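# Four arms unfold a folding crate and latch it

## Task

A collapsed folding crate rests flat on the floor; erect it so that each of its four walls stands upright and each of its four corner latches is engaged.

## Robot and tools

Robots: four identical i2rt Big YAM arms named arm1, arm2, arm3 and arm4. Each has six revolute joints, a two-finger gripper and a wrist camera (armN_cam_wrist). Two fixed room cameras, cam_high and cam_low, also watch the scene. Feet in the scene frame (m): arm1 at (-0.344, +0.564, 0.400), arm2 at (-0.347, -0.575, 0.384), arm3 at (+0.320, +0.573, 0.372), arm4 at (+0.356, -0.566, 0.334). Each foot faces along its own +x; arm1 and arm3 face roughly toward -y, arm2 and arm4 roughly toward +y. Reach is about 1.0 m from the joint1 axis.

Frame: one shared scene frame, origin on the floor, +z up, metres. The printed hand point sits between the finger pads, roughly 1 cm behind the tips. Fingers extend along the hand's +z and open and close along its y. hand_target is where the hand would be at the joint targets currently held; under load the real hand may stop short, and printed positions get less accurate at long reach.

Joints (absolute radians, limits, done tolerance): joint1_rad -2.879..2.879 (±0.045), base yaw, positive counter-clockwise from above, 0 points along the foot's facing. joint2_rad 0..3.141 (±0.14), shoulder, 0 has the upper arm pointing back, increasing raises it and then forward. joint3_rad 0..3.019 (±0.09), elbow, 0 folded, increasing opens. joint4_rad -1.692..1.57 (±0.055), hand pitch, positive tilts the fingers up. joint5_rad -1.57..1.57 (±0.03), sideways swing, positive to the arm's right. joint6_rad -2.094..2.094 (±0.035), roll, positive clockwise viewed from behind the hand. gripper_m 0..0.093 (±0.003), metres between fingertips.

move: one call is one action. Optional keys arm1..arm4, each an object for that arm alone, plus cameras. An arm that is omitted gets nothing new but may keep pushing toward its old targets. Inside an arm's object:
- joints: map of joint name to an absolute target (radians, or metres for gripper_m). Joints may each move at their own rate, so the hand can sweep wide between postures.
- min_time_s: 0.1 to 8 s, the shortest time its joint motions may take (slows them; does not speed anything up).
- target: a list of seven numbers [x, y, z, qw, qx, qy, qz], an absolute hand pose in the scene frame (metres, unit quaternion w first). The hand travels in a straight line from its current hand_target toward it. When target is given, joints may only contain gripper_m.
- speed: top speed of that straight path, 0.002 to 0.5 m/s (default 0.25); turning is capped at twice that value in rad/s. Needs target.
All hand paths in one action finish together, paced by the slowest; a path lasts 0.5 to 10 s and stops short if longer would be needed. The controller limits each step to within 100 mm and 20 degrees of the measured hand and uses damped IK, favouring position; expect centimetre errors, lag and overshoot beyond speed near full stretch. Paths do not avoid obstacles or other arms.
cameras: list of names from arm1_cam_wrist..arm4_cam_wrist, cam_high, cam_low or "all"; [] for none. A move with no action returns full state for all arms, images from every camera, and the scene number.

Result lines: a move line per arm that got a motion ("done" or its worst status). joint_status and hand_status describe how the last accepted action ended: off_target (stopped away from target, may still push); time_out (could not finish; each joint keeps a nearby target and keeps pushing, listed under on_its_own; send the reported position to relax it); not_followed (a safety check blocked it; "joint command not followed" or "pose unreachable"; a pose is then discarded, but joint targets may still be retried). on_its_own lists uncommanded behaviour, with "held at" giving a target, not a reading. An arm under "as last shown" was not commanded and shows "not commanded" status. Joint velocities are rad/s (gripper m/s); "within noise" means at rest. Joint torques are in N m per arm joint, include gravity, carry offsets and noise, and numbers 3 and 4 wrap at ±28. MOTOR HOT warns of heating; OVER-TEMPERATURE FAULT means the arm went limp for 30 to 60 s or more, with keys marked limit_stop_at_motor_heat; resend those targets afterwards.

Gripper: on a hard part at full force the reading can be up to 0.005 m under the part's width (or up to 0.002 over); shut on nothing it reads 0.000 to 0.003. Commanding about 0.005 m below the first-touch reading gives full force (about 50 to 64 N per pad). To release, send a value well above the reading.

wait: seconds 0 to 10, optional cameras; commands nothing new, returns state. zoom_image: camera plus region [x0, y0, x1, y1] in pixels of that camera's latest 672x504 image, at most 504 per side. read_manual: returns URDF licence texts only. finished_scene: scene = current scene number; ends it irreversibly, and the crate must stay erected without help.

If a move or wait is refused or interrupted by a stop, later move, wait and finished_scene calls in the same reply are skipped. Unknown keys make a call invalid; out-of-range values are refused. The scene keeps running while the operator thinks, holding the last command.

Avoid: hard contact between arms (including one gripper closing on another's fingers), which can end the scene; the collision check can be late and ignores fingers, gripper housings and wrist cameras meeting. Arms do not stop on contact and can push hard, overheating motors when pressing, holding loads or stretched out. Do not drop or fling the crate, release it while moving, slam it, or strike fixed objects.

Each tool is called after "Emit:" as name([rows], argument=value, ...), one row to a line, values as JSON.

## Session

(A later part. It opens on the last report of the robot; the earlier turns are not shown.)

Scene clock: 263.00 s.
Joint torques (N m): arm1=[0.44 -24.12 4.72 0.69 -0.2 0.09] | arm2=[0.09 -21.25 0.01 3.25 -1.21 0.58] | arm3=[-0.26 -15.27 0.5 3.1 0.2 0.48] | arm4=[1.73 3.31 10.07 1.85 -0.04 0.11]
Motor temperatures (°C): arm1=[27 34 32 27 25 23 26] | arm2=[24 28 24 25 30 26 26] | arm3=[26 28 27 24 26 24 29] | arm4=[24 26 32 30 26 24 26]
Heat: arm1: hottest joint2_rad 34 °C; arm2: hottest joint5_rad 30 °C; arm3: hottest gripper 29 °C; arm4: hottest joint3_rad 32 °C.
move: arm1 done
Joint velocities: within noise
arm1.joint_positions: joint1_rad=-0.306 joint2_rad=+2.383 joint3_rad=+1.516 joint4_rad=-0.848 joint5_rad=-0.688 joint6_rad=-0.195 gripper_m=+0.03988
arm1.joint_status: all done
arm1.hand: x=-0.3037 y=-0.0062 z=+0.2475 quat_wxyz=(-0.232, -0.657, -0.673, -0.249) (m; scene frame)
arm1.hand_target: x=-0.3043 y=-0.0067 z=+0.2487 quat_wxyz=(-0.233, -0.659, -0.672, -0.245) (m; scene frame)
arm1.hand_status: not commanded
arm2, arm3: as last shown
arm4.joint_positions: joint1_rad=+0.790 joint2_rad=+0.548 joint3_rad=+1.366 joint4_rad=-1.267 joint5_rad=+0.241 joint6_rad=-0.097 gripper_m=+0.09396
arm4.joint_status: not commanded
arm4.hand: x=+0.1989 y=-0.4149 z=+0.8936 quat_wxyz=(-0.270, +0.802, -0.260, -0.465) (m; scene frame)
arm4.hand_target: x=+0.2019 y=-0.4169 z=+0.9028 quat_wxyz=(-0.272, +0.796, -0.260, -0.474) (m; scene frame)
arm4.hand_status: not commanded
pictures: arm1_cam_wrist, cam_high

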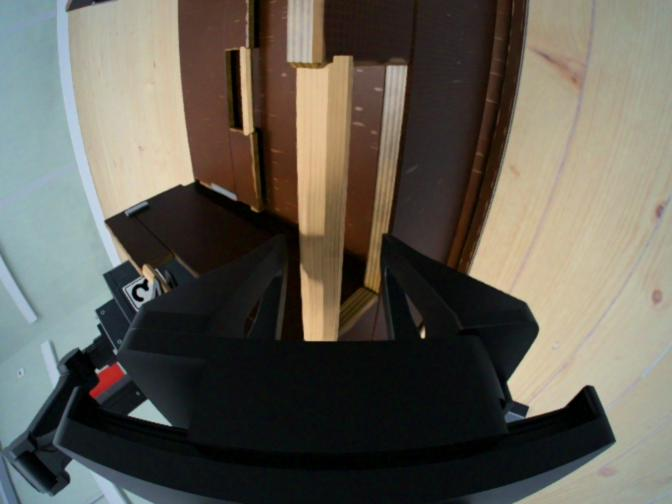

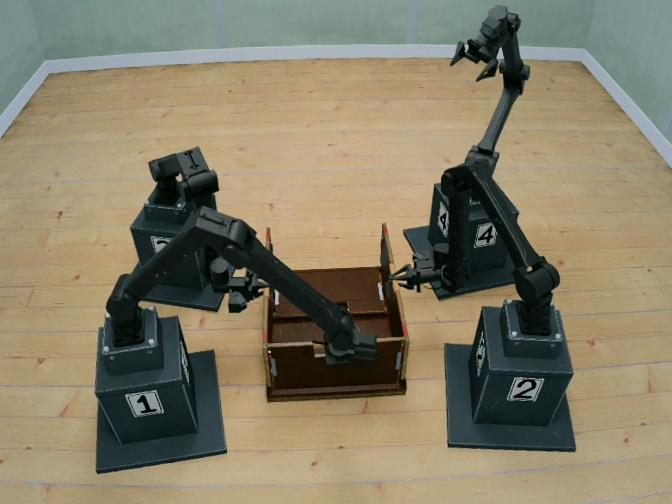

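Emit:
move(arm1={"target": [-0.375, -0.008, 0.34, 0.2391, 0.6572, 0.6718, 0.2445], "speed": 0.15}, arm4={"target": [0.10, -0.15, 0.5, 0, 0.7149, -0.6993, 0], "speed": 0.3, "joints": {"gripper_m": 0.042}})

Emit:
move(arm1={"target": [-0.42, 0.15, 0.55, 0.2391, 0.6572, 0.6718, 0.2445], "speed": 0.25}, arm4={"target": [0.02, -0.01, 0.22, 0, 0.7149, -0.6993, 0], "speed": 0.25}, cameras=["arm4_cam_wrist", "cam_high", "cam_low"])

Scene clock: 271.50 s.
Joint torques (N m): arm1=[-1.08 -24.23 9.02 -0.25 -0.16 -0.09] | arm2=[0.15 -21.3 0.02 3.23 -1.21 0.58] | arm3=[-0.32 -15.62 0.55 3.07 0.24 0.5] | arm4=[1.03 -13.63 13.7 -0.53 -0.13 0.3]
Motor temperatures (°C): arm1=[27 34 32 27 25 23 26] | arm2=[24 28 24 25 30 26 26] | arm3=[26 28 27 24 26 24 29] | arm4=[24 26 32 30 26 24 26]
Heat: arm1: hottest joint2_rad 34 °C; arm2: hottest joint5_rad 30 °C; arm3: hottest gripper 29 °C; arm4: hottest joint3_rad 32 °C.
move: arm1 off_target; arm4 off_target
Joint velocities: within noise
arm1.joint_positions: joint1_rad=-0.417 joint2_rad=+2.263 joint3_rad=+1.526 joint4_rad=-1.097 joint5_rad=-0.678 joint6_rad=-0.325 gripper_m=+0.03997
arm1.joint_status: not commanded
arm1.hand: x=-0.3640 y=+0.0092 z=+0.3231 quat_wxyz=(-0.228, -0.662, -0.663, -0.264) (m; scene frame)
arm1.hand_target: x=-0.3743 y=-0.0098 z=+0.3400 quat_wxyz=(-0.241, -0.656, -0.673, -0.242) (m; scene frame)
arm1.hand_status: off_target (0.027 m and 2.8 deg from the pose sent, 0.117 m and 0.9 deg at the start)
arm2, arm3: as last shown
arm4.joint_positions: joint1_rad=+0.340 joint2_rad=+1.634 joint3_rad=+1.356 joint4_rad=-1.330 joint5_rad=-0.007 joint6_rad=+0.513 gripper_m=+0.04207
arm4.joint_status: all done
arm4.hand: x=+0.1100 y=-0.1640 z=+0.4857 quat_wxyz=(+0.008, +0.719, -0.695, +0.017) (m; scene frame)
arm4.hand_target: x=+0.1040 y=-0.1502 z=+0.4975 quat_wxyz=(+0.006, +0.711, -0.703, +0.004) (m; scene frame)
arm4.hand_status: off_target (0.022 m and 2.3 deg from the pose sent, 0.485 m and 81.9 deg at the start)
pictures: none

Scene clock: 273.77 s.
Joint torques (N m): arm1=[-0.44 -16.56 6.71 -0.49 -0.16 -0.13] | arm2=[0.15 -21.25 -0.01 3.25 -1.21 0.57] | arm3=[0.44 -15.38 0.49 3.03 0.2 0.48] | arm4=[1.38 -21.25 11.45 -0.27 0.03 0.17]
Motor temperatures (°C): arm1=[27 34 32 27 25 23 25] | arm2=[24 28 24 25 30 26 26] | arm3=[26 28 27 24 26 24 29] | arm4=[24 26 32 30 26 25 26]
Heat: arm1: hottest joint2_rad 34 °C; arm2: hottest joint5_rad 30 °C; arm3: hottest gripper 29 °C; arm4: hottest joint3_rad 32 °C.
move: arm1 done; arm4 off_target
Joint velocities: within noise
arm1.joint_positions: joint1_rad=-0.607 joint2_rad=+1.694 joint3_rad=+1.302 joint4_rad=-1.520 joint5_rad=-0.627 joint6_rad=-0.544 gripper_m=+0.03997
arm1.joint_status: not commanded
arm1.hand: x=-0.4214 y=+0.1432 z=+0.5527 quat_wxyz=(-0.242, -0.660, -0.669, -0.241) (m; scene frame)
arm1.hand_target: x=-0.4226 y=+0.1475 z=+0.5514 quat_wxyz=(-0.241, -0.658, -0.670, -0.244) (m; scene frame)
arm1.hand_status: done (0.007 m and 0.7 deg from the pose sent, 0.273 m and 2.8 deg at the start)
arm2, arm3: as last shown
arm4.joint_positions: joint1_rad=+0.340 joint2_rad=+2.323 joint3_rad=+1.687 joint4_rad=-0.951 joint5_rad=-0.003 joint6_rad=+0.513 gripper_m=+0.04207
arm4.joint_status: not commanded
arm4.hand: x=+0.0264 y=-0.0254 z=+0.2202 quat_wxyz=(+0.003, +0.719, -0.695, +0.008) (m; scene frame)
arm4.hand_target: x=+0.0224 y=-0.0123 z=+0.2193 quat_wxyz=(+0.000, +0.715, -0.699, +0.000) (m; scene frame)
arm4.hand_status: off_target (0.017 m and 1.2 deg from the pose sent, 0.320 m and 2.3 deg at the start)
pictures: arm4_cam_wrist, cam_high, cam_low

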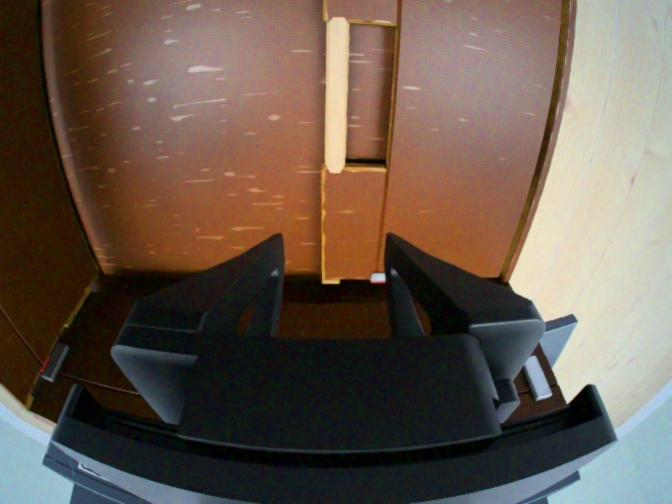

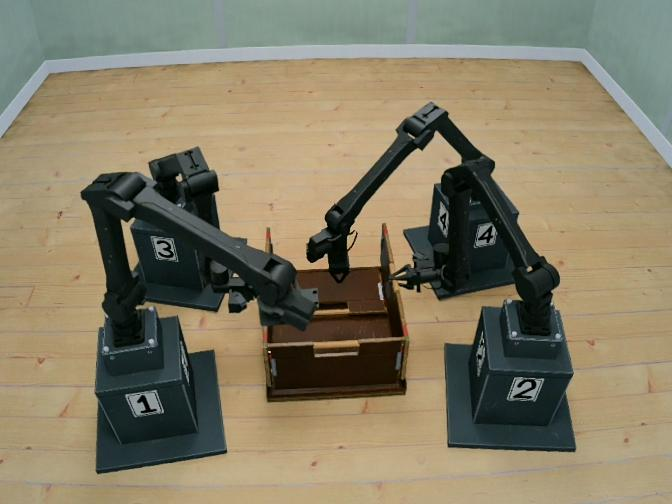

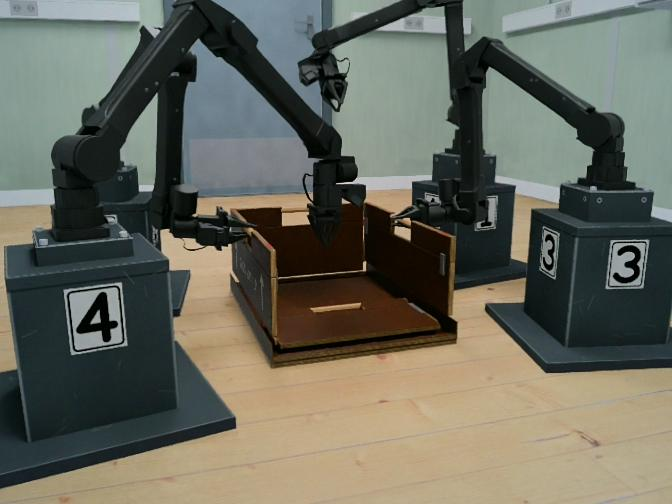

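Emit:
move(arm4={"target": [0.025, 0.006, 0.06, 0, 0.7149, -0.6993, 0], "speed": 0.15}, cameras=["arm4_cam_wrist", "cam_low"])

Emit:
zoom_image(camera="cam_low", region=[270, 230, 410, 350])

Scene clock: 278.33 s.
Joint torques (N m): arm1=[-1.03 -16.67 6.82 -0.35 -0.17 -0.15] | arm2=[0.09 -21.3 -0.01 3.25 -1.21 0.58] | arm3=[0.09 -14.86 0.66 3.04 0.22 0.48] | arm4=[1.14 -22.3 10.11 0.12 0.02 -0.02]
Motor temperatures (°C): arm1=[27 33 32 27 25 23 25] | arm2=[24 28 24 25 30 26 26] | arm3=[26 28 27 24 26 24 29] | arm4=[24 26 32 30 26 24 26]
Heat: arm1: hottest joint2_rad 33 °C; arm2: hottest joint5_rad 30 °C; arm3: hottest gripper 29 °C; arm4: hottest joint3_rad 32 °C.
move: arm4 off_target
Joint velocities: within noise
arm1.joint_positions: joint1_rad=-0.604 joint2_rad=+1.694 joint3_rad=+1.302 joint4_rad=-1.520 joint5_rad=-0.627 joint6_rad=-0.546 gripper_m=+0.03997
arm1.joint_status: not commanded
arm1.hand: x=-0.4201 y=+0.1430 z=+0.5527 quat_wxyz=(-0.242, -0.659, -0.670, -0.241) (m; scene frame)
arm1.hand_target: x=-0.4213 y=+0.1472 z=+0.5514 quat_wxyz=(-0.241, -0.657, -0.672, -0.245) (m; scene frame)
arm1.hand_status: not commanded
arm2, arm3: as last shown
arm4.joint_positions: joint1_rad=+0.324 joint2_rad=+2.638 joint3_rad=+1.840 joint4_rad=-0.789 joint5_rad=-0.001 joint6_rad=+0.513 gripper_m=+0.04207
arm4.joint_status: not commanded
arm4.hand: x=+0.0268 y=-0.0064 z=+0.0672 quat_wxyz=(+0.003, +0.714, -0.700, +0.007) (m; scene frame)
arm4.hand_target: x=+0.0262 y=+0.0044 z=+0.0601 quat_wxyz=(+0.000, +0.715, -0.699, +0.000) (m; scene frame)
arm4.hand_status: off_target (0.014 m and 0.9 deg from the pose sent, 0.163 m and 1.2 deg at the start)
pictures: arm4_cam_wrist, cam_low

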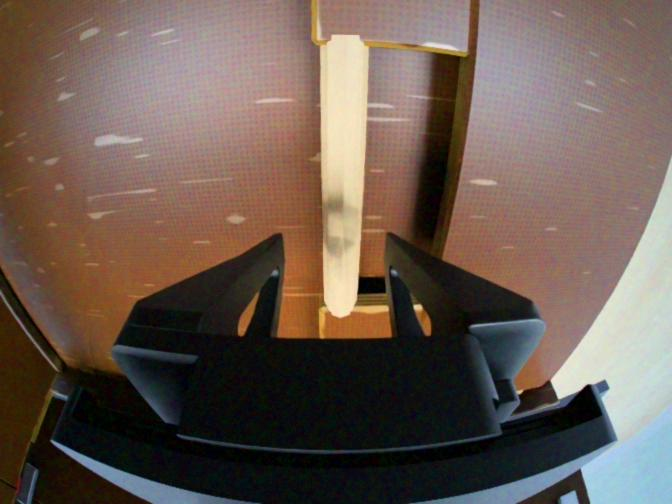

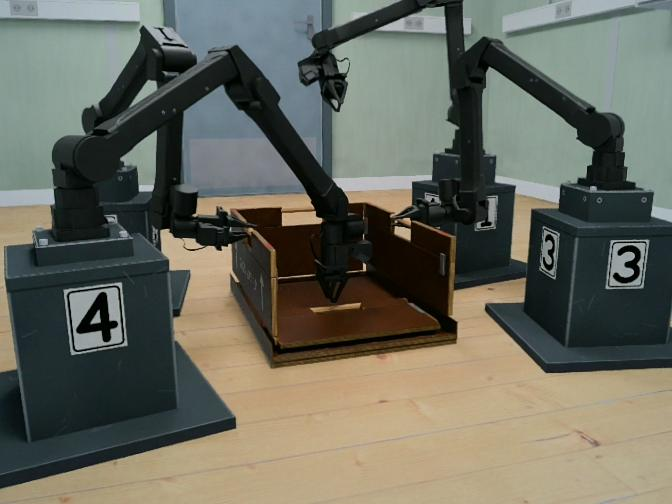

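Scaled by 3.600 from the camera's 672x504 image, which has a finer 960x720 frame.

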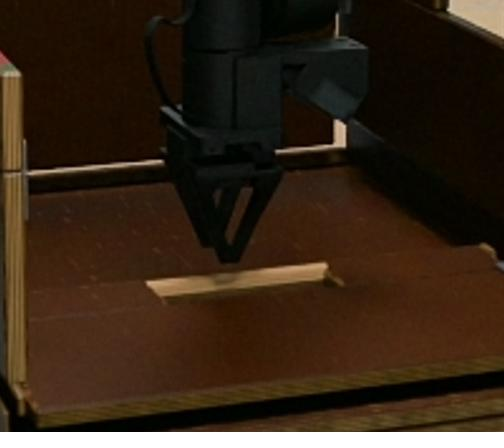

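Emit:
move(arm4={"target": [0.028, 0.006, 0.033, 0, 0.7149, -0.6993, 0], "speed": 0.07}, cameras=["arm4_cam_wrist", "cam_low"])

Emit:
zoom_image(camera="cam_low", region=[270, 230, 410, 350])

Scene clock: 281.50 s.
Joint torques (N m): arm1=[-0.56 -16.56 6.67 -0.59 -0.15 -0.13] | arm2=[0.09 -21.25 -0.01 3.25 -1.21 0.58] | arm3=[0.21 -15.33 0.57 3.1 0.24 0.46] | arm4=[1.14 -22.07 9.96 0.24 0 -0.06]
Motor temperatures (°C): arm1=[27 33 32 27 25 23 25] | arm2=[23 28 24 25 30 26 26] | arm3=[26 28 27 24 26 24 29] | arm4=[24 27 32 30 26 25 26]
Heat: arm1: hottest joint2_rad 33 °C; arm2: hottest joint5_rad 30 °C; arm3: hottest gripper 29 °C; arm4: hottest joint3_rad 32 °C.
move: arm4 off_target
Joint velocities: within noise
arm1, arm2, arm3: as last shown
arm4.joint_positions: joint1_rad=+0.321 joint2_rad=+2.691 joint3_rad=+1.874 joint4_rad=-0.769 joint5_rad=-0.001 joint6_rad=+0.513 gripper_m=+0.04207
arm4.joint_status: not commanded
arm4.hand: x=+0.0282 y=-0.0049 z=+0.0422 quat_wxyz=(+0.003, +0.713, -0.702, +0.007) (m; scene frame)
arm4.hand_target: x=+0.0283 y=+0.0055 z=+0.0336 quat_wxyz=(+0.000, +0.715, -0.699, -0.001) (m; scene frame)
arm4.hand_status: off_target (0.014 m and 0.9 deg from the pose sent, 0.036 m and 0.9 deg at the start)
pictures: arm4_cam_wrist, cam_low

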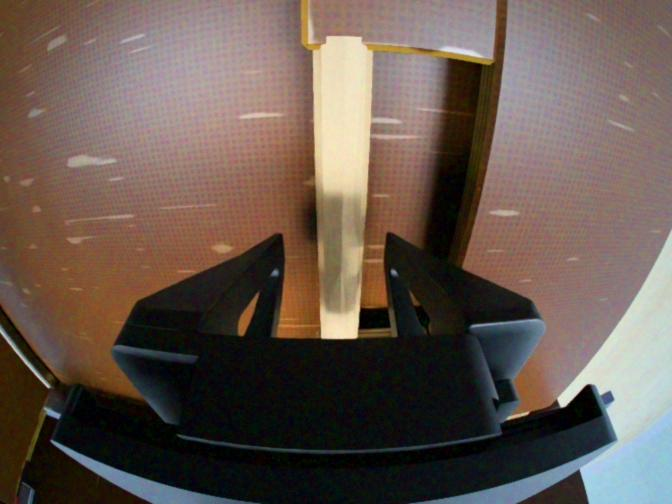

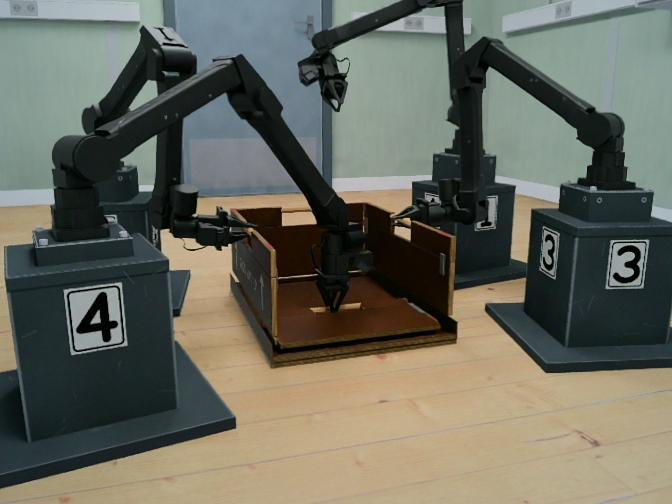

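Scaled by 3.600 from the camera's 672x504 image, which has a finer 960x720 frame.

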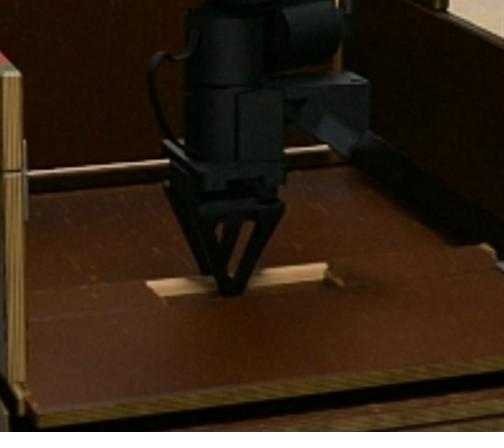

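Emit:
move(arm4={"target": [0.030, 0.006, 0.025, 0, 0.7149, -0.6993, 0], "speed": 0.05})

Emit:
move(arm4={"joints": {"gripper_m": 0.0145}}, cameras=["arm4_cam_wrist"])

Scene clock: 283.53 s.
Joint torques (N m): arm1=[-0.44 -16.26 6.75 -0.5 -0.15 -0.11] | arm2=[0.09 -21.25 -0.01 3.26 -1.21 0.58] | arm3=[0.03 -15.09 0.5 3.14 0.22 0.47] | arm4=[1.14 -21.95 10.22 0.29 0 -0.09]
Motor temperatures (°C): arm1=[27 33 32 27 25 23 25] | arm2=[23 28 24 25 30 26 26] | arm3=[26 28 27 24 26 24 29] | arm4=[24 27 32 30 26 25 26]
Heat: arm1: hottest joint2_rad 33 °C; arm2: hottest joint5_rad 30 °C; arm3: hottest gripper 29 °C; arm4: hottest joint3_rad 32 °C.
move: arm4 off_target
Joint velocities: within noise
arm1: as last shown
arm2.joint_positions: joint1_rad=-0.890 joint2_rad=+2.582 joint3_rad=+0.829 joint4_rad=+1.501 joint5_rad=-1.047 joint6_rad=+1.377 gripper_m=+0.01735
arm2.joint_status: not commanded
arm2.hand: x=-0.0261 y=-0.2053 z=+0.2424 quat_wxyz=(+0.020, +0.004, -0.750, -0.661) (m; scene frame)
arm2.hand_target: x=-0.0193 y=-0.1975 z=+0.2758 quat_wxyz=(+0.018, +0.020, -0.732, -0.681) (m; scene frame)
arm2.hand_status: not commanded
arm3.joint_positions: joint1_rad=-0.811 joint2_rad=+2.558 joint3_rad=+0.921 joint4_rad=+1.536 joint5_rad=-1.051 joint6_rad=+1.457 gripper_m=+0.01560
arm3.joint_status: not commanded
arm3.hand: x=-0.0377 y=+0.1808 z=+0.2555 quat_wxyz=(-0.689, -0.724, -0.018, -0.001) (m; scene frame)
arm3.hand_target: x=-0.0369 y=+0.1767 z=+0.2594 quat_wxyz=(-0.694, -0.720, -0.009, -0.011) (m; scene frame)
arm3.hand_status: not commanded
arm4.joint_positions: joint1_rad=+0.320 joint2_rad=+2.702 joint3_rad=+1.877 joint4_rad=-0.761 joint5_rad=-0.001 joint6_rad=+0.513 gripper_m=+0.04207
arm4.joint_status: not commanded
arm4.hand: x=+0.0296 y=-0.0053 z=+0.0362 quat_wxyz=(+0.003, +0.712, -0.702, +0.007) (m; scene frame)
arm4.hand_target: x=+0.0298 y=+0.0050 z=+0.0256 quat_wxyz=(+0.000, +0.715, -0.699, +0.000) (m; scene frame)
arm4.hand_status: off_target (0.016 m and 1.0 deg from the pose sent, 0.020 m and 0.9 deg at the start)
pictures: none

Scene clock: 284.13 s.
Joint torques (N m): arm1=[-0.5 -16.73 6.75 -0.44 -0.16 -0.1] | arm2=[0.03 -21.25 -0.01 3.26 -1.21 0.58] | arm3=[-0.26 -15.38 0.49 3.18 0.22 0.5] | arm4=[1.14 -21.71 10.15 0.29 -0.02 -0.08]
Motor temperatures (°C): arm1=[27 33 32 27 25 23 25] | arm2=[23 28 24 25 30 26 26] | arm3=[26 28 27 24 26 24 29] | arm4=[24 27 32 30 26 25 26]
Heat: arm1: hottest joint2_rad 33 °C; arm2: hottest joint5_rad 30 °C; arm3: hottest gripper 29 °C; arm4: hottest joint3_rad 32 °C.
move: arm4 done
Joint velocities: within noise
arm1, arm2, arm3: as last shown
arm4.joint_positions: joint1_rad=+0.320 joint2_rad=+2.702 joint3_rad=+1.877 joint4_rad=-0.761 joint5_rad=+0.002 joint6_rad=+0.513 gripper_m=+0.01701
arm4.joint_status: all done
arm4.hand: x=+0.0301 y=-0.0050 z=+0.0362 quat_wxyz=(+0.001, +0.712, -0.702, +0.007) (m; scene frame)
arm4.hand_target: x=+0.0300 y=+0.0051 z=+0.0256 quat_wxyz=(-0.001, +0.715, -0.699, +0.000) (m; scene frame)
arm4.hand_status: not commanded
pictures: arm4_cam_wrist

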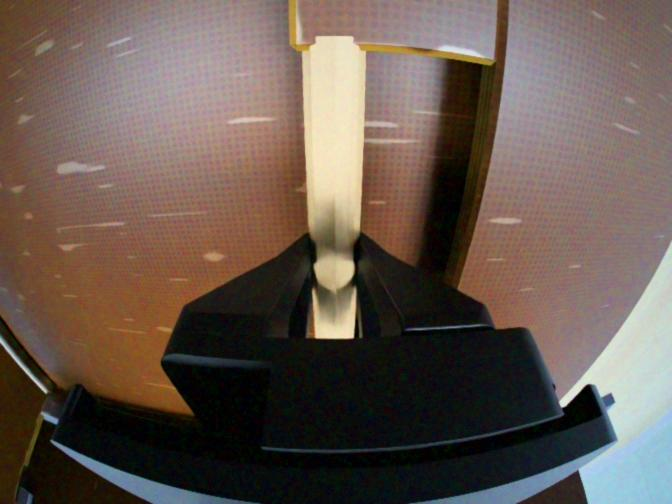

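Emit:
move(arm4={"joints": {"gripper_m": 0.0115}})

Emit:
move(arm4={"target": [0.0335, 0.006, 0.100, 0.0933, 0.7087, -0.6933, -0.0913], "speed": 0.1})

Emit:
move(arm4={"target": [0.050, 0.006, 0.156, 0.185, 0.6905, -0.6755, -0.181], "speed": 0.12}, cameras=["arm4_cam_wrist", "cam_low"])

Scene clock: 286.93 s.
Joint torques (N m): arm1=[-0.38 -16.32 6.65 -0.58 -0.16 -0.08] | arm2=[0.09 -21.25 0.01 3.26 -1.21 0.58] | arm3=[-0.21 -15.09 0.55 3.21 0.23 0.51] | arm4=[1.14 -21.71 10.14 0.29 -0.03 -0.08]
Motor temperatures (°C): arm1=[27 33 32 27 24 23 25] | arm2=[23 28 24 25 30 26 26] | arm3=[26 28 27 24 26 24 29] | arm4=[24 27 32 30 26 25 26]
Heat: arm1: hottest joint2_rad 33 °C; arm2: hottest joint5_rad 30 °C; arm3: hottest gripper 29 °C; arm4: hottest joint3_rad 32 °C.
move: arm4 off_target
Joint velocities: within noise
arm1, arm2, arm3: as last shown
arm4.joint_positions: joint1_rad=+0.320 joint2_rad=+2.702 joint3_rad=+1.877 joint4_rad=-0.761 joint5_rad=+0.002 joint6_rad=+0.513 gripper_m=+0.01694
arm4.joint_status: gripper_m off_target (ended at +0.01694, target +0.01150)
arm4.hand: x=+0.0301 y=-0.0050 z=+0.0362 quat_wxyz=(+0.001, +0.712, -0.702, +0.007) (m; scene frame)
arm4.hand_target: x=+0.0300 y=+0.0051 z=+0.0256 quat_wxyz=(-0.001, +0.715, -0.699, +0.000) (m; scene frame)
arm4.hand_status: not commanded
pictures: none

Scene clock: 288.90 s.
Joint torques (N m): arm1=[-0.56 -16.85 6.74 -0.5 -0.19 -0.1] | arm2=[0.03 -21.3 -0.01 3.26 -1.21 0.58] | arm3=[0.21 -15.79 0.43 3.17 0.2 0.49] | arm4=[1.08 -25.58 6.42 0.64 -0.67 -0.05]
Motor temperatures (°C): arm1=[27 33 32 27 24 23 25] | arm2=[23 28 24 25 30 26 26] | arm3=[26 28 27 24 26 24 29] | arm4=[24 28 32 30 26 25 26]
Heat: arm1: hottest joint2_rad 33 °C; arm2: hottest joint5_rad 30 °C; arm3: hottest gripper 29 °C; arm4: hottest joint3_rad 32 °C.
move: arm4 off_target
Joint velocities: within noise
arm1, arm2, arm3: as last shown
arm4.joint_positions: joint1_rad=+0.254 joint2_rad=+2.562 joint3_rad=+1.708 joint4_rad=-0.638 joint5_rad=-0.219 joint6_rad=+0.453 gripper_m=+0.01691
arm4.joint_status: not commanded
arm4.hand: x=+0.0349 y=-0.0044 z=+0.0844 quat_wxyz=(+0.091, +0.708, -0.697, -0.072) (m; scene frame)
arm4.hand_target: x=+0.0334 y=+0.0060 z=+0.0995 quat_wxyz=(+0.091, +0.709, -0.693, -0.090) (m; scene frame)
arm4.hand_status: off_target (0.019 m and 2.2 deg from the pose sent, 0.065 m and 15.5 deg at the start)
pictures: none

Scene clock: 290.63 s.
Joint torques (N m): arm1=[-0.67 -16.44 6.64 -0.53 -0.16 -0.07] | arm2=[0.09 -21.25 -0.01 3.25 -1.21 0.58] | arm3=[0.03 -15.27 0.46 3.08 0.23 0.48] | arm4=[1.44 -24.76 6.57 0.85 -1.08 0.07]
Motor temperatures (°C): arm1=[27 33 32 27 24 23 25] | arm2=[23 28 24 25 30 26 26] | arm3=[26 28 27 24 26 24 29] | arm4=[24 28 32 30 26 25 27]
Heat: arm1: hottest joint2_rad 33 °C; arm2: hottest joint5_rad 30 °C; arm3: hottest gripper 29 °C; arm4: hottest joint3_rad 32 °C.
move: arm4 off_target
Joint velocities: within noise
arm1, arm2, arm3: as last shown
arm4.joint_positions: joint1_rad=+0.162 joint2_rad=+2.441 joint3_rad=+1.563 joint4_rad=-0.538 joint5_rad=-0.469 joint6_rad=+0.390 gripper_m=+0.01689
arm4.joint_status: not commanded
arm4.hand: x=+0.0541 y=-0.0031 z=+0.1366 quat_wxyz=(+0.183, +0.691, -0.680, -0.160) (m; scene frame)
arm4.hand_target: x=+0.0496 y=+0.0068 z=+0.1552 quat_wxyz=(+0.185, +0.690, -0.676, -0.181) (m; scene frame)
arm4.hand_status: off_target (0.022 m and 2.5 deg from the pose sent, 0.074 m and 16.8 deg at the start)
pictures: arm4_cam_wrist, cam_low

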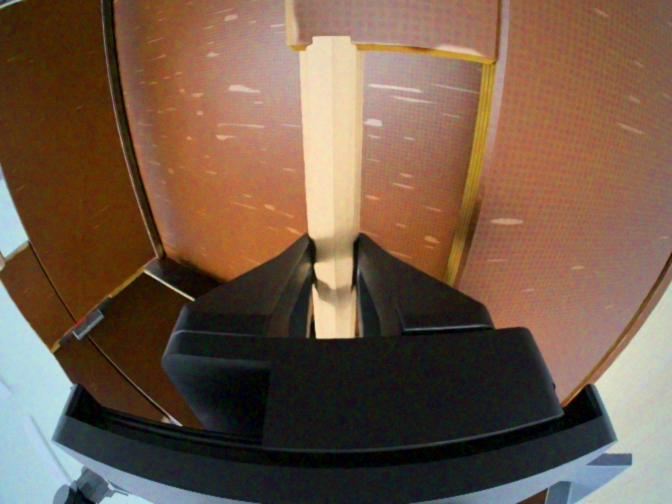

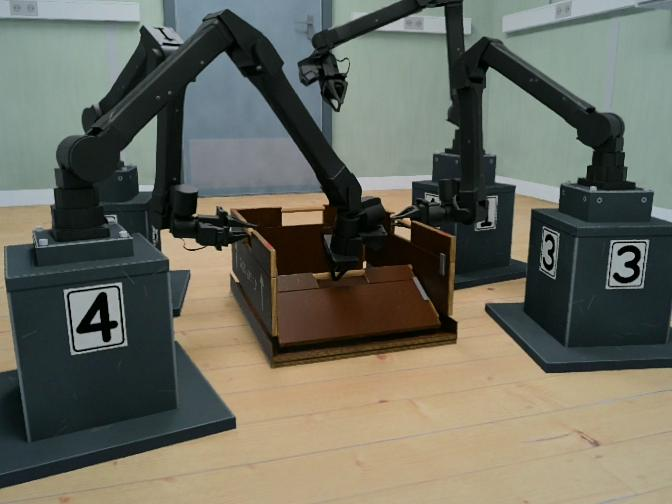

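Emit:
move(arm4={"target": [0.081, 0.0065, 0.2015, 0.2736, 0.6605, -0.6461, -0.2676], "speed": 0.12})

Emit:
move(arm4={"target": [0.122, 0.0075, 0.236, 0.3575, 0.6191, -0.6057, -0.3497], "speed": 0.12}, cameras=["arm4_cam_wrist", "cam_low", "cam_high"])

Scene clock: 294.57 s.
Joint torques (N m): arm1=[-0.79 -16.62 6.76 -0.5 -0.16 -0.07] | arm2=[0.09 -21.3 0.01 3.25 -1.21 0.58] | arm3=[0.5 -15.38 0.5 3.22 0.22 0.47] | arm4=[1.67 -23.88 6.58 1.03 -1.47 0.14]
Motor temperatures (°C): arm1=[27 32 32 27 24 23 25] | arm2=[23 28 24 25 30 26 26] | arm3=[26 28 27 24 26 24 29] | arm4=[24 28 32 30 27 25 27]
Heat: arm1: hottest joint2_rad 32 °C; arm2: hottest joint5_rad 30 °C; arm3: hottest gripper 29 °C; arm4: hottest joint3_rad 32 °C.
move: arm4 off_target
Joint velocities: within noise
arm1, arm2, arm3: as last shown
arm4.joint_positions: joint1_rad=+0.053 joint2_rad=+2.368 joint3_rad=+1.465 joint4_rad=-0.480 joint5_rad=-0.731 joint6_rad=+0.317 gripper_m=+0.01686
arm4.joint_status: not commanded
arm4.hand: x=+0.0859 y=-0.0022 z=+0.1812 quat_wxyz=(+0.271, +0.663, -0.653, -0.247) (m; scene frame)
arm4.hand_target: x=+0.0806 y=+0.0067 z=+0.2013 quat_wxyz=(+0.274, +0.660, -0.646, -0.268) (m; scene frame)
arm4.hand_status: off_target (0.023 m and 2.5 deg from the pose sent, 0.071 m and 16.9 deg at the start)
pictures: none

Scene clock: 296.20 s.
Joint torques (N m): arm1=[-0.91 -17.32 6.84 -0.53 -0.18 -0.11] | arm2=[0.15 -21.3 0.01 3.25 -1.22 0.58] | arm3=[0.32 -15.27 0.62 3.11 0.22 0.5] | arm4=[1.79 -23.12 6.84 0.75 -1.82 0.17]
Motor temperatures (°C): arm1=[27 32 32 27 24 23 25] | arm2=[23 28 24 25 30 26 26] | arm3=[26 28 27 24 26 24 29] | arm4=[24 28 32 30 27 25 27]
Heat: arm1: hottest joint2_rad 32 °C; arm2: hottest joint5_rad 30 °C; arm3: hottest gripper 29 °C; arm4: hottest joint3_rad 32 °C.
move: arm4 off_target
Joint velocities: within noise
arm1.joint_positions: joint1_rad=-0.604 joint2_rad=+1.694 joint3_rad=+1.302 joint4_rad=-1.520 joint5_rad=-0.627 joint6_rad=-0.546 gripper_m=+0.03997
arm1.joint_status: not commanded
arm1.hand: x=-0.4201 y=+0.1430 z=+0.5527 quat_wxyz=(-0.242, -0.659, -0.670, -0.241) (m; scene frame)
arm1.hand_target: x=-0.4213 y=+0.1472 z=+0.5514 quat_wxyz=(-0.241, -0.657, -0.672, -0.245) (m; scene frame)
arm1.hand_status: not commanded
arm2, arm3: as last shown
arm4.joint_positions: joint1_rad=-0.062 joint2_rad=+2.349 joint3_rad=+1.420 joint4_rad=-0.473 joint5_rad=-1.001 joint6_rad=+0.226 gripper_m=+0.01682
arm4.joint_status: not commanded
arm4.hand: x=+0.1255 y=-0.0007 z=+0.2155 quat_wxyz=(+0.353, +0.622, -0.615, -0.331) (m; scene frame)
arm4.hand_target: x=+0.1211 y=+0.0079 z=+0.2359 quat_wxyz=(+0.358, +0.619, -0.605, -0.350) (m; scene frame)
arm4.hand_status: off_target (0.022 m and 2.5 deg from the pose sent, 0.066 m and 17.1 deg at the start)
pictures: arm4_cam_wrist, cam_high, cam_low

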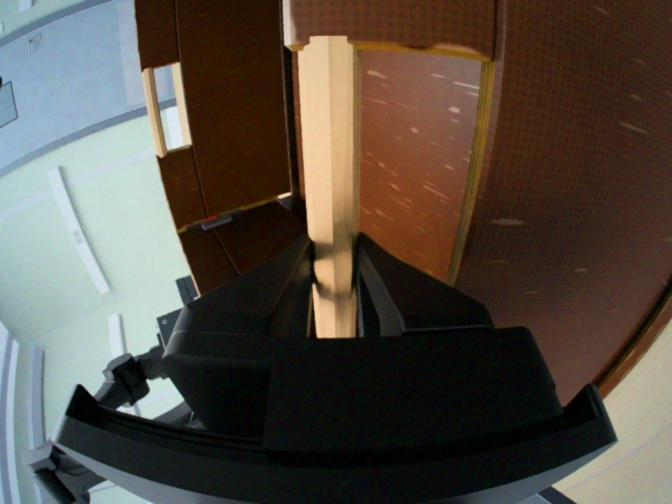

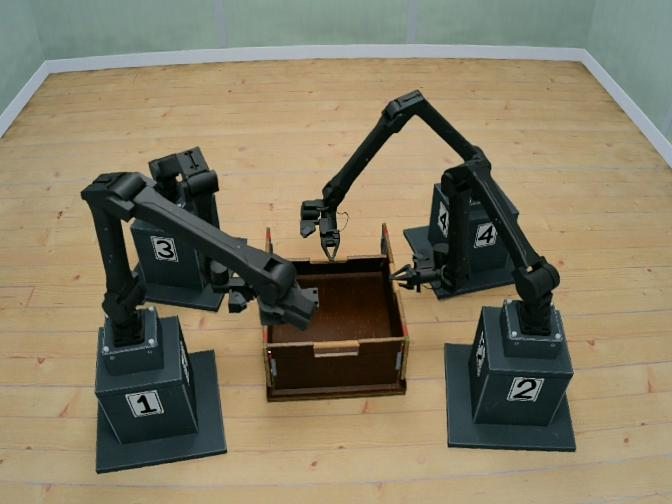

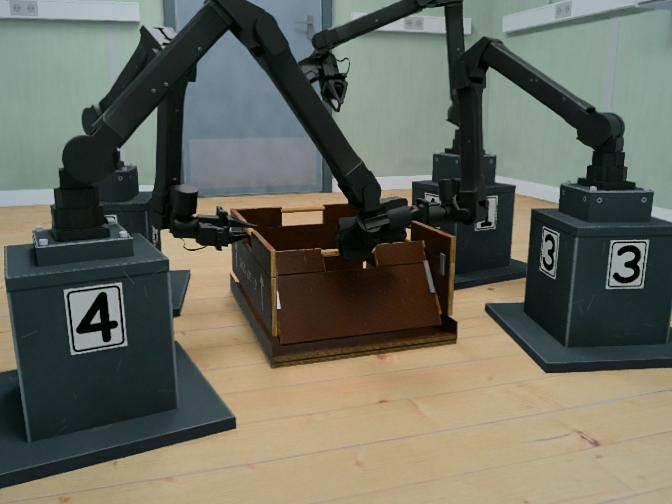

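Emit:
move(arm4={"target": [0.166, 0.008, 0.257, 0.3021, 0.6479, -0.6338, -0.2955], "speed": 0.1})

Emit:
move(arm4={"target": [0.205, 0.008, 0.266, 0.3021, 0.6479, -0.6338, -0.2955], "speed": 0.08}, cameras=["arm4_cam_wrist", "cam_low", "cam_high"])

Emit:
zoom_image(camera="cam_low", region=[210, 170, 480, 370])

Scene clock: 300.67 s.
Joint torques (N m): arm1=[-0.21 -16.5 6.83 -0.47 -0.14 -0.08] | arm2=[0.09 -21.3 0.01 3.25 -1.21 0.58] | arm3=[-0.15 -15.44 0.46 3.1 0.24 0.47] | arm4=[1.14 -24.12 7.57 -1.46 -0.57 -0.12]
Motor temperatures (°C): arm1=[27 32 32 27 24 23 25] | arm2=[23 28 24 25 30 26 26] | arm3=[26 28 27 24 26 24 29] | arm4=[24 28 31 30 28 25 27]
Heat: arm1: hottest joint2_rad 32 °C; arm2: hottest joint5_rad 30 °C; arm3: hottest gripper 29 °C; arm4: hottest joint3_rad 31 °C.
move: arm4 off_target
Joint velocities: within noise
arm1, arm2, arm3: as last shown
arm4.joint_positions: joint1_rad=-0.090 joint2_rad=+2.282 joint3_rad=+1.420 joint4_rad=-0.623 joint5_rad=-0.869 joint6_rad=+0.133 gripper_m=+0.01645
arm4.joint_status: not commanded
arm4.hand: x=+0.1557 y=-0.0007 z=+0.2321 quat_wxyz=(+0.308, +0.649, -0.633, -0.289) (m; scene frame)
arm4.hand_target: x=+0.1597 y=+0.0074 z=+0.2561 quat_wxyz=(+0.302, +0.652, -0.630, -0.297) (m; scene frame)
arm4.hand_status: off_target (0.028 m and 1.0 deg from the pose sent, 0.059 m and 8.0 deg at the start)
pictures: none

Scene clock: 302.00 s.
Joint torques (N m): arm1=[-0.32 -16.67 6.8 -0.49 -0.15 -0.13] | arm2=[0.09 -21.25 -0.01 3.26 -1.21 0.58] | arm3=[0.15 -15.33 0.5 3.08 0.25 0.5] | arm4=[0.15 -23.36 8.16 -2.17 -0.28 -0.12]
Motor temperatures (°C): arm1=[27 32 32 27 24 23 25] | arm2=[23 28 24 25 30 26 26] | arm3=[26 28 27 24 26 24 29] | arm4=[24 28 31 30 27 25 27]
Heat: arm1: hottest joint2_rad 32 °C; arm2: hottest joint5_rad 30 °C; arm3: hottest gripper 29 °C; arm4: hottest joint3_rad 31 °C.
move: arm4 off_target
Joint velocities: within noise
arm1: as last shown
arm2.joint_positions: joint1_rad=-0.890 joint2_rad=+2.582 joint3_rad=+0.829 joint4_rad=+1.501 joint5_rad=-1.047 joint6_rad=+1.377 gripper_m=+0.01735
arm2.joint_status: not commanded
arm2.hand: x=-0.0261 y=-0.2053 z=+0.2424 quat_wxyz=(+0.020, +0.004, -0.750, -0.661) (m; scene frame)
arm2.hand_target: x=-0.0193 y=-0.1975 z=+0.2758 quat_wxyz=(+0.018, +0.020, -0.732, -0.681) (m; scene frame)
arm2.hand_status: not commanded
arm3.joint_positions: joint1_rad=-0.811 joint2_rad=+2.558 joint3_rad=+0.921 joint4_rad=+1.536 joint5_rad=-1.051 joint6_rad=+1.457 gripper_m=+0.01560
arm3.joint_status: not commanded
arm3.hand: x=-0.0377 y=+0.1808 z=+0.2555 quat_wxyz=(-0.689, -0.724, -0.018, -0.001) (m; scene frame)
arm3.hand_target: x=-0.0369 y=+0.1767 z=+0.2594 quat_wxyz=(-0.694, -0.720, -0.009, -0.011) (m; scene frame)
arm3.hand_status: not commanded
arm4.joint_positions: joint1_rad=-0.154 joint2_rad=+2.262 joint3_rad=+1.426 joint4_rad=-0.721 joint5_rad=-0.883 joint6_rad=+0.034 gripper_m=+0.01619
arm4.joint_status: not commanded
arm4.hand: x=+0.1915 y=+0.0001 z=+0.2458 quat_wxyz=(+0.311, +0.647, -0.631, -0.294) (m; scene frame)
arm4.hand_target: x=+0.2043 y=+0.0082 z=+0.2657 quat_wxyz=(+0.304, +0.645, -0.636, -0.295) (m; scene frame)
arm4.hand_status: off_target (0.026 m and 1.1 deg from the pose sent, 0.060 m and 1.0 deg at the start)
pictures: arm4_cam_wrist, cam_high, cam_low

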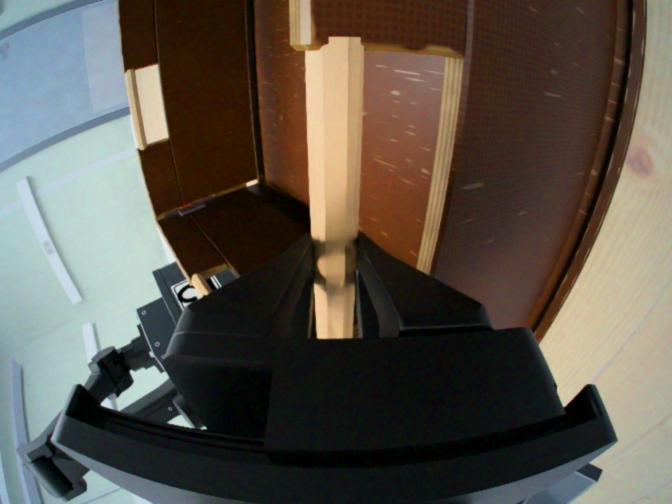

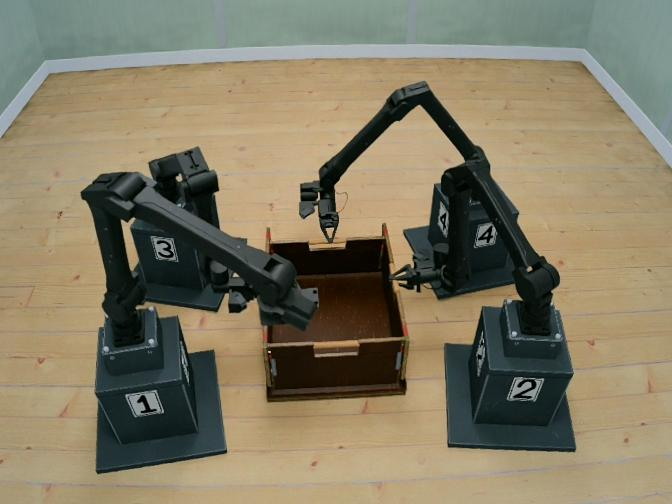

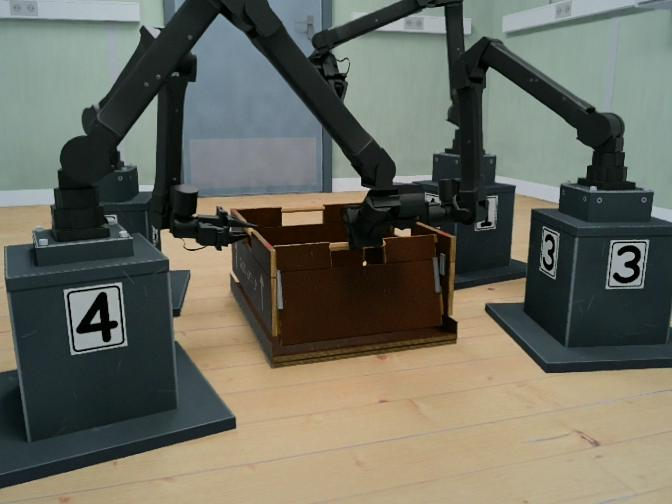

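Scaled by 1.867 from the camera's 672x504 image, which has a finer 960x720 frame.

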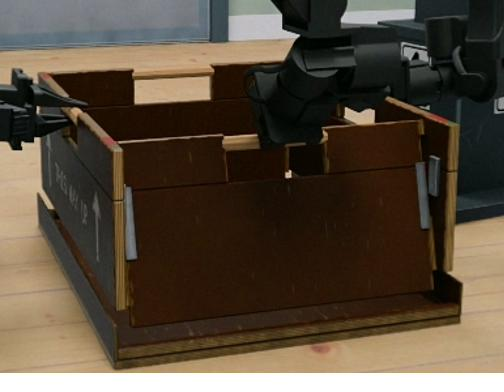

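Emit:
move(arm4={"target": [0.240, 0.008, 0.270, 0.3021, 0.6479, -0.6338, -0.2955], "speed": 0.06})

Emit:
move(arm4={"target": [0.270, 0.008, 0.270, 0.3021, 0.6479, -0.6338, -0.2955], "speed": 0.06}, cameras=["cam_low", "cam_high"])

Emit:
zoom_image(camera="cam_low", region=[210, 170, 480, 370])

Scene clock: 304.40 s.
Joint torques (N m): arm1=[-0.5 -16.67 6.72 -0.49 -0.13 -0.14] | arm2=[0.09 -21.25 -0.02 3.21 -1.21 0.58] | arm3=[0.26 -15.5 0.5 3.1 0.22 0.5] | arm4=[-1.55 -23.18 8.27 -2.65 -0.12 -0.35]
Motor temperatures (°C): arm1=[27 32 32 27 24 23 25] | arm2=[23 28 24 25 30 26 26] | arm3=[26 28 27 24 26 24 29] | arm4=[24 29 31 30 27 25 27]
Heat: arm1: hottest joint2_rad 32 °C; arm2: hottest joint5_rad 30 °C; arm3: hottest gripper 29 °C; arm4: hottest joint3_rad 31 °C.
move: arm4 off_target
Joint velocities: within noise
arm1: as last shown
arm2.joint_positions: joint1_rad=-0.893 joint2_rad=+2.582 joint3_rad=+0.827 joint4_rad=+1.503 joint5_rad=-1.047 joint6_rad=+1.377 gripper_m=+0.01735
arm2.joint_status: not commanded
arm2.hand: x=-0.0255 y=-0.2066 z=+0.2425 quat_wxyz=(+0.019, +0.003, -0.750, -0.661) (m; scene frame)
arm2.hand_target: x=-0.0189 y=-0.1987 z=+0.2756 quat_wxyz=(+0.017, +0.019, -0.732, -0.681) (m; scene frame)
arm2.hand_status: not commanded
arm3.joint_positions: joint1_rad=-0.808 joint2_rad=+2.558 joint3_rad=+0.921 joint4_rad=+1.536 joint5_rad=-1.052 joint6_rad=+1.457 gripper_m=+0.01560
arm3.joint_status: not commanded
arm3.hand: x=-0.0363 y=+0.1797 z=+0.2555 quat_wxyz=(-0.689, -0.724, -0.020, -0.002) (m; scene frame)
arm3.hand_target: x=-0.0354 y=+0.1756 z=+0.2594 quat_wxyz=(-0.694, -0.720, -0.011, -0.013) (m; scene frame)
arm3.hand_status: not commanded
arm4.joint_positions: joint1_rad=-0.193 joint2_rad=+2.262 joint3_rad=+1.442 joint4_rad=-0.798 joint5_rad=-0.889 joint6_rad=-0.041 gripper_m=+0.01619
arm4.joint_status: not commanded
arm4.hand: x=+0.2128 y=-0.0010 z=+0.2508 quat_wxyz=(+0.315, +0.649, -0.628, -0.293) (m; scene frame)
arm4.hand_target: x=+0.2386 y=+0.0079 z=+0.2697 quat_wxyz=(+0.303, +0.646, -0.634, -0.297) (m; scene frame)
arm4.hand_status: off_target (0.034 m and 1.7 deg from the pose sent, 0.055 m and 1.1 deg at the start)
pictures: none

Scene clock: 305.63 s.
Joint torques (N m): arm1=[-0.38 -16.32 6.84 -0.47 -0.14 -0.11] | arm2=[0.15 -21.25 -0.02 3.21 -1.21 0.58] | arm3=[0.26 -15.5 0.61 3.06 0.23 0.51] | arm4=[-1.2 -22.07 8.81 -2.56 -0.07 -0.37]
Motor temperatures (°C): arm1=[27 32 32 27 24 23 25] | arm2=[23 28 24 25 30 26 26] | arm3=[26 28 27 24 26 24 29] | arm4=[24 29 31 30 27 25 27]
Heat: arm1: hottest joint2_rad 32 °C; arm2: hottest joint5_rad 30 °C; arm3: hottest gripper 29 °C; arm4: hottest joint3_rad 31 °C.
move: arm4 off_target
Joint velocities: within noise
arm1, arm3: as last shown
arm2.joint_positions: joint1_rad=-0.893 joint2_rad=+2.582 joint3_rad=+0.826 joint4_rad=+1.503 joint5_rad=-1.047 joint6_rad=+1.377 gripper_m=+0.01735
arm2.joint_status: not commanded
arm2.hand: x=-0.0260 y=-0.2069 z=+0.2423 quat_wxyz=(+0.019, +0.002, -0.750, -0.661) (m; scene frame)
arm2.hand_target: x=-0.0194 y=-0.1990 z=+0.2755 quat_wxyz=(+0.018, +0.018, -0.732, -0.681) (m; scene frame)
arm2.hand_status: not commanded
arm4.joint_positions: joint1_rad=-0.250 joint2_rad=+2.262 joint3_rad=+1.460 joint4_rad=-0.874 joint5_rad=-0.885 joint6_rad=-0.125 gripper_m=+0.01619
arm4.joint_status: not commanded
arm4.hand: x=+0.2454 y=+0.0006 z=+0.2558 quat_wxyz=(+0.312, +0.649, -0.628, -0.296) (m; scene frame)
arm4.hand_target: x=+0.2689 y=+0.0086 z=+0.2706 quat_wxyz=(+0.302, +0.647, -0.633, -0.298) (m; scene frame)
arm4.hand_status: off_target (0.029 m and 1.4 deg from the pose sent, 0.061 m and 1.7 deg at the start)
pictures: cam_high, cam_low

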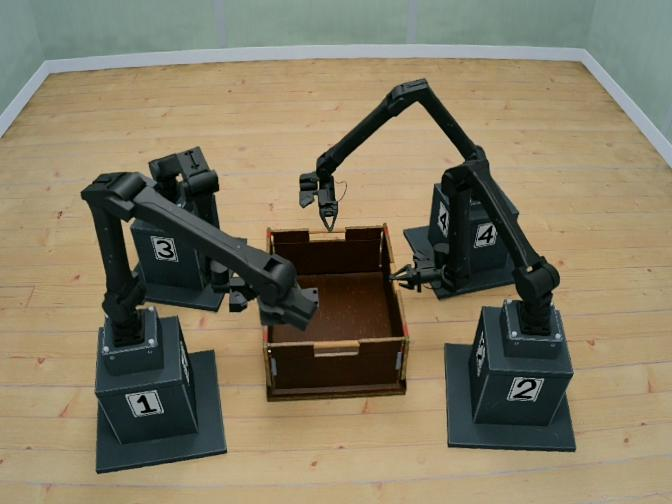

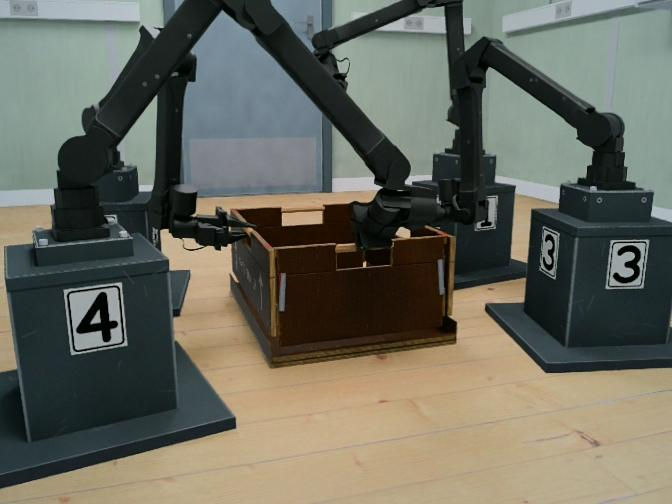

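Scaled by 1.867 from the camera's 672x504 image, which has a finer 960x720 frame.

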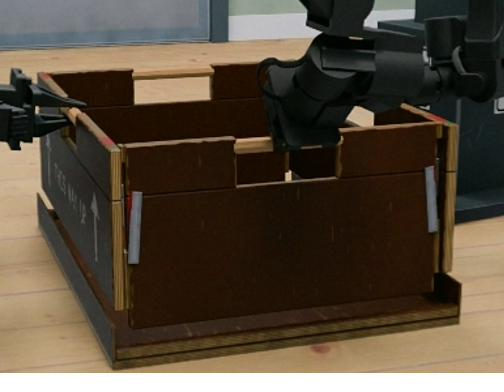

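Emit:
move(arm4={"target": [0.290, 0.008, 0.269, 0.3021, 0.6479, -0.6338, -0.2955], "speed": 0.06})

Emit:
move(arm4={"target": [0.305, 0.008, 0.268, 0.3021, 0.6479, -0.6338, -0.2955], "speed": 0.05}, cameras=["cam_low", "cam_high"])

Emit:
zoom_image(camera="cam_low", region=[210, 170, 480, 370])

Emit:
zoom_image(camera="cam_high", region=[250, 210, 420, 410])

Scene clock: 307.93 s.
Joint torques (N m): arm1=[-0.85 -16.79 6.61 -0.29 -0.15 -0.1] | arm2=[0.21 -21.25 -0.02 3.19 -1.2 0.58] | arm3=[-0.09 -15.74 0.53 3.12 0.24 0.49] | arm4=[-2.32 -21.95 8.95 -2.69 0.03 -0.4]
Motor temperatures (°C): arm1=[27 32 32 27 24 23 25] | arm2=[23 28 24 25 30 26 26] | arm3=[26 28 27 24 26 24 29] | arm4=[24 29 31 30 27 25 27]
Heat: arm1: hottest joint2_rad 32 °C; arm2: hottest joint5_rad 30 °C; arm3: hottest gripper 29 °C; arm4: hottest joint3_rad 31 °C.
move: arm4 off_target
Joint velocities: within noise
arm1: as last shown
arm2.joint_positions: joint1_rad=-0.895 joint2_rad=+2.582 joint3_rad=+0.827 joint4_rad=+1.503 joint5_rad=-1.047 joint6_rad=+1.377 gripper_m=+0.01735
arm2.joint_status: not commanded
arm2.hand: x=-0.0249 y=-0.2071 z=+0.2425 quat_wxyz=(+0.018, +0.002, -0.750, -0.661) (m; scene frame)
arm2.hand_target: x=-0.0187 y=-0.1988 z=+0.2756 quat_wxyz=(+0.017, +0.019, -0.732, -0.681) (m; scene frame)
arm2.hand_status: not commanded
arm3.joint_positions: joint1_rad=-0.807 joint2_rad=+2.558 joint3_rad=+0.921 joint4_rad=+1.537 joint5_rad=-1.052 joint6_rad=+1.457 gripper_m=+0.01560
arm3.joint_status: not commanded
arm3.hand: x=-0.0357 y=+0.1791 z=+0.2558 quat_wxyz=(-0.690, -0.724, -0.021, -0.002) (m; scene frame)
arm3.hand_target: x=-0.0348 y=+0.1751 z=+0.2596 quat_wxyz=(-0.694, -0.719, -0.012, -0.013) (m; scene frame)
arm3.hand_status: not commanded
arm4.joint_positions: joint1_rad=-0.268 joint2_rad=+2.269 joint3_rad=+1.475 joint4_rad=-0.920 joint5_rad=-0.880 joint6_rad=-0.170 gripper_m=+0.01620
arm4.joint_status: not commanded
arm4.hand: x=+0.2562 y=-0.0006 z=+0.2559 quat_wxyz=(+0.315, +0.651, -0.625, -0.293) (m; scene frame)
arm4.hand_target: x=+0.2885 y=+0.0073 z=+0.2683 quat_wxyz=(+0.302, +0.647, -0.634, -0.296) (m; scene frame)
arm4.hand_status: off_target (0.037 m and 1.9 deg from the pose sent, 0.047 m and 1.4 deg at the start)
pictures: none

Scene clock: 308.93 s.
Joint torques (N m): arm1=[-0.67 -16.56 6.84 -0.55 -0.15 -0.08] | arm2=[0.26 -21.25 -0.02 3.22 -1.2 0.58] | arm3=[-0.09 -15.15 0.54 3.17 0.2 0.46] | arm4=[-4.13 -22.12 8.73 -2.78 0.18 -0.56]
Motor temperatures (°C): arm1=[27 32 32 27 24 23 25] | arm2=[23 28 24 25 30 26 26] | arm3=[26 28 27 24 26 24 29] | arm4=[24 29 31 30 27 25 27]
Heat: arm1: hottest joint2_rad 32 °C; arm2: hottest joint5_rad 30 °C; arm3: hottest gripper 29 °C; arm4: hottest joint3_rad 31 °C.
move: arm4 off_target
Joint velocities: within noise
arm1, arm2, arm3: as last shown
arm4.joint_positions: joint1_rad=-0.269 joint2_rad=+2.277 joint3_rad=+1.491 joint4_rad=-0.948 joint5_rad=-0.880 joint6_rad=-0.191 gripper_m=+0.01620
arm4.joint_status: not commanded
arm4.hand: x=+0.2570 y=-0.0002 z=+0.2562 quat_wxyz=(+0.318, +0.654, -0.621, -0.290) (m; scene frame)
arm4.hand_target: x=+0.3033 y=+0.0074 z=+0.2678 quat_wxyz=(+0.301, +0.647, -0.635, -0.296) (m; scene frame)
arm4.hand_status: off_target (0.050 m and 2.5 deg from the pose sent, 0.051 m and 1.9 deg at the start)
pictures: cam_high, cam_low

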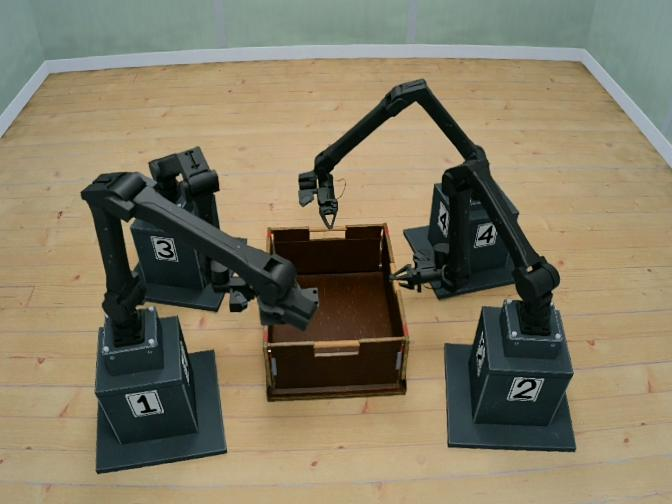

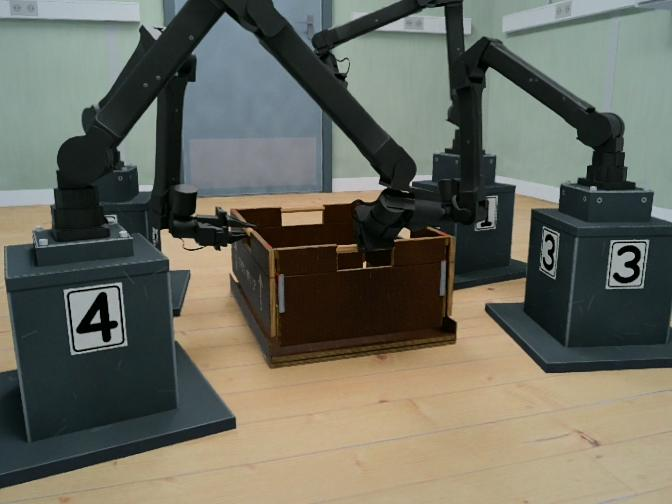

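Scaled by 1.867 from the camera's 672x504 image, which has a finer 960x720 frame.

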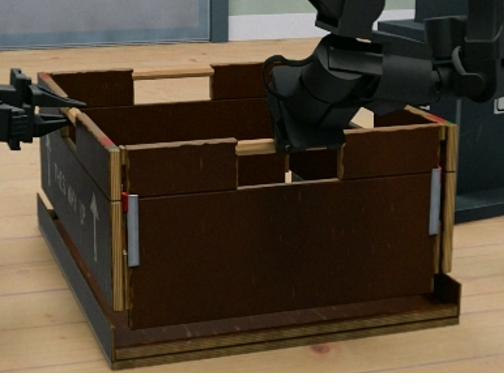

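Scaled by 2.520 from the camera's 672x504 image, which has a finer 960x720 frame.

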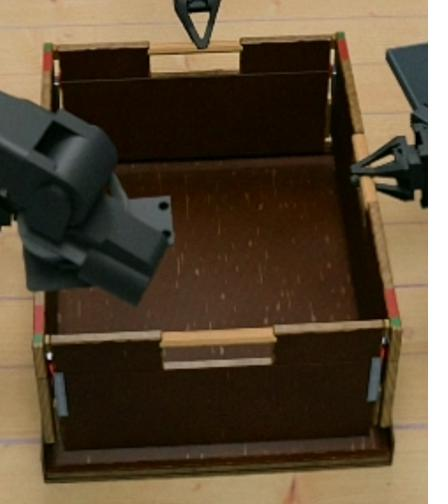

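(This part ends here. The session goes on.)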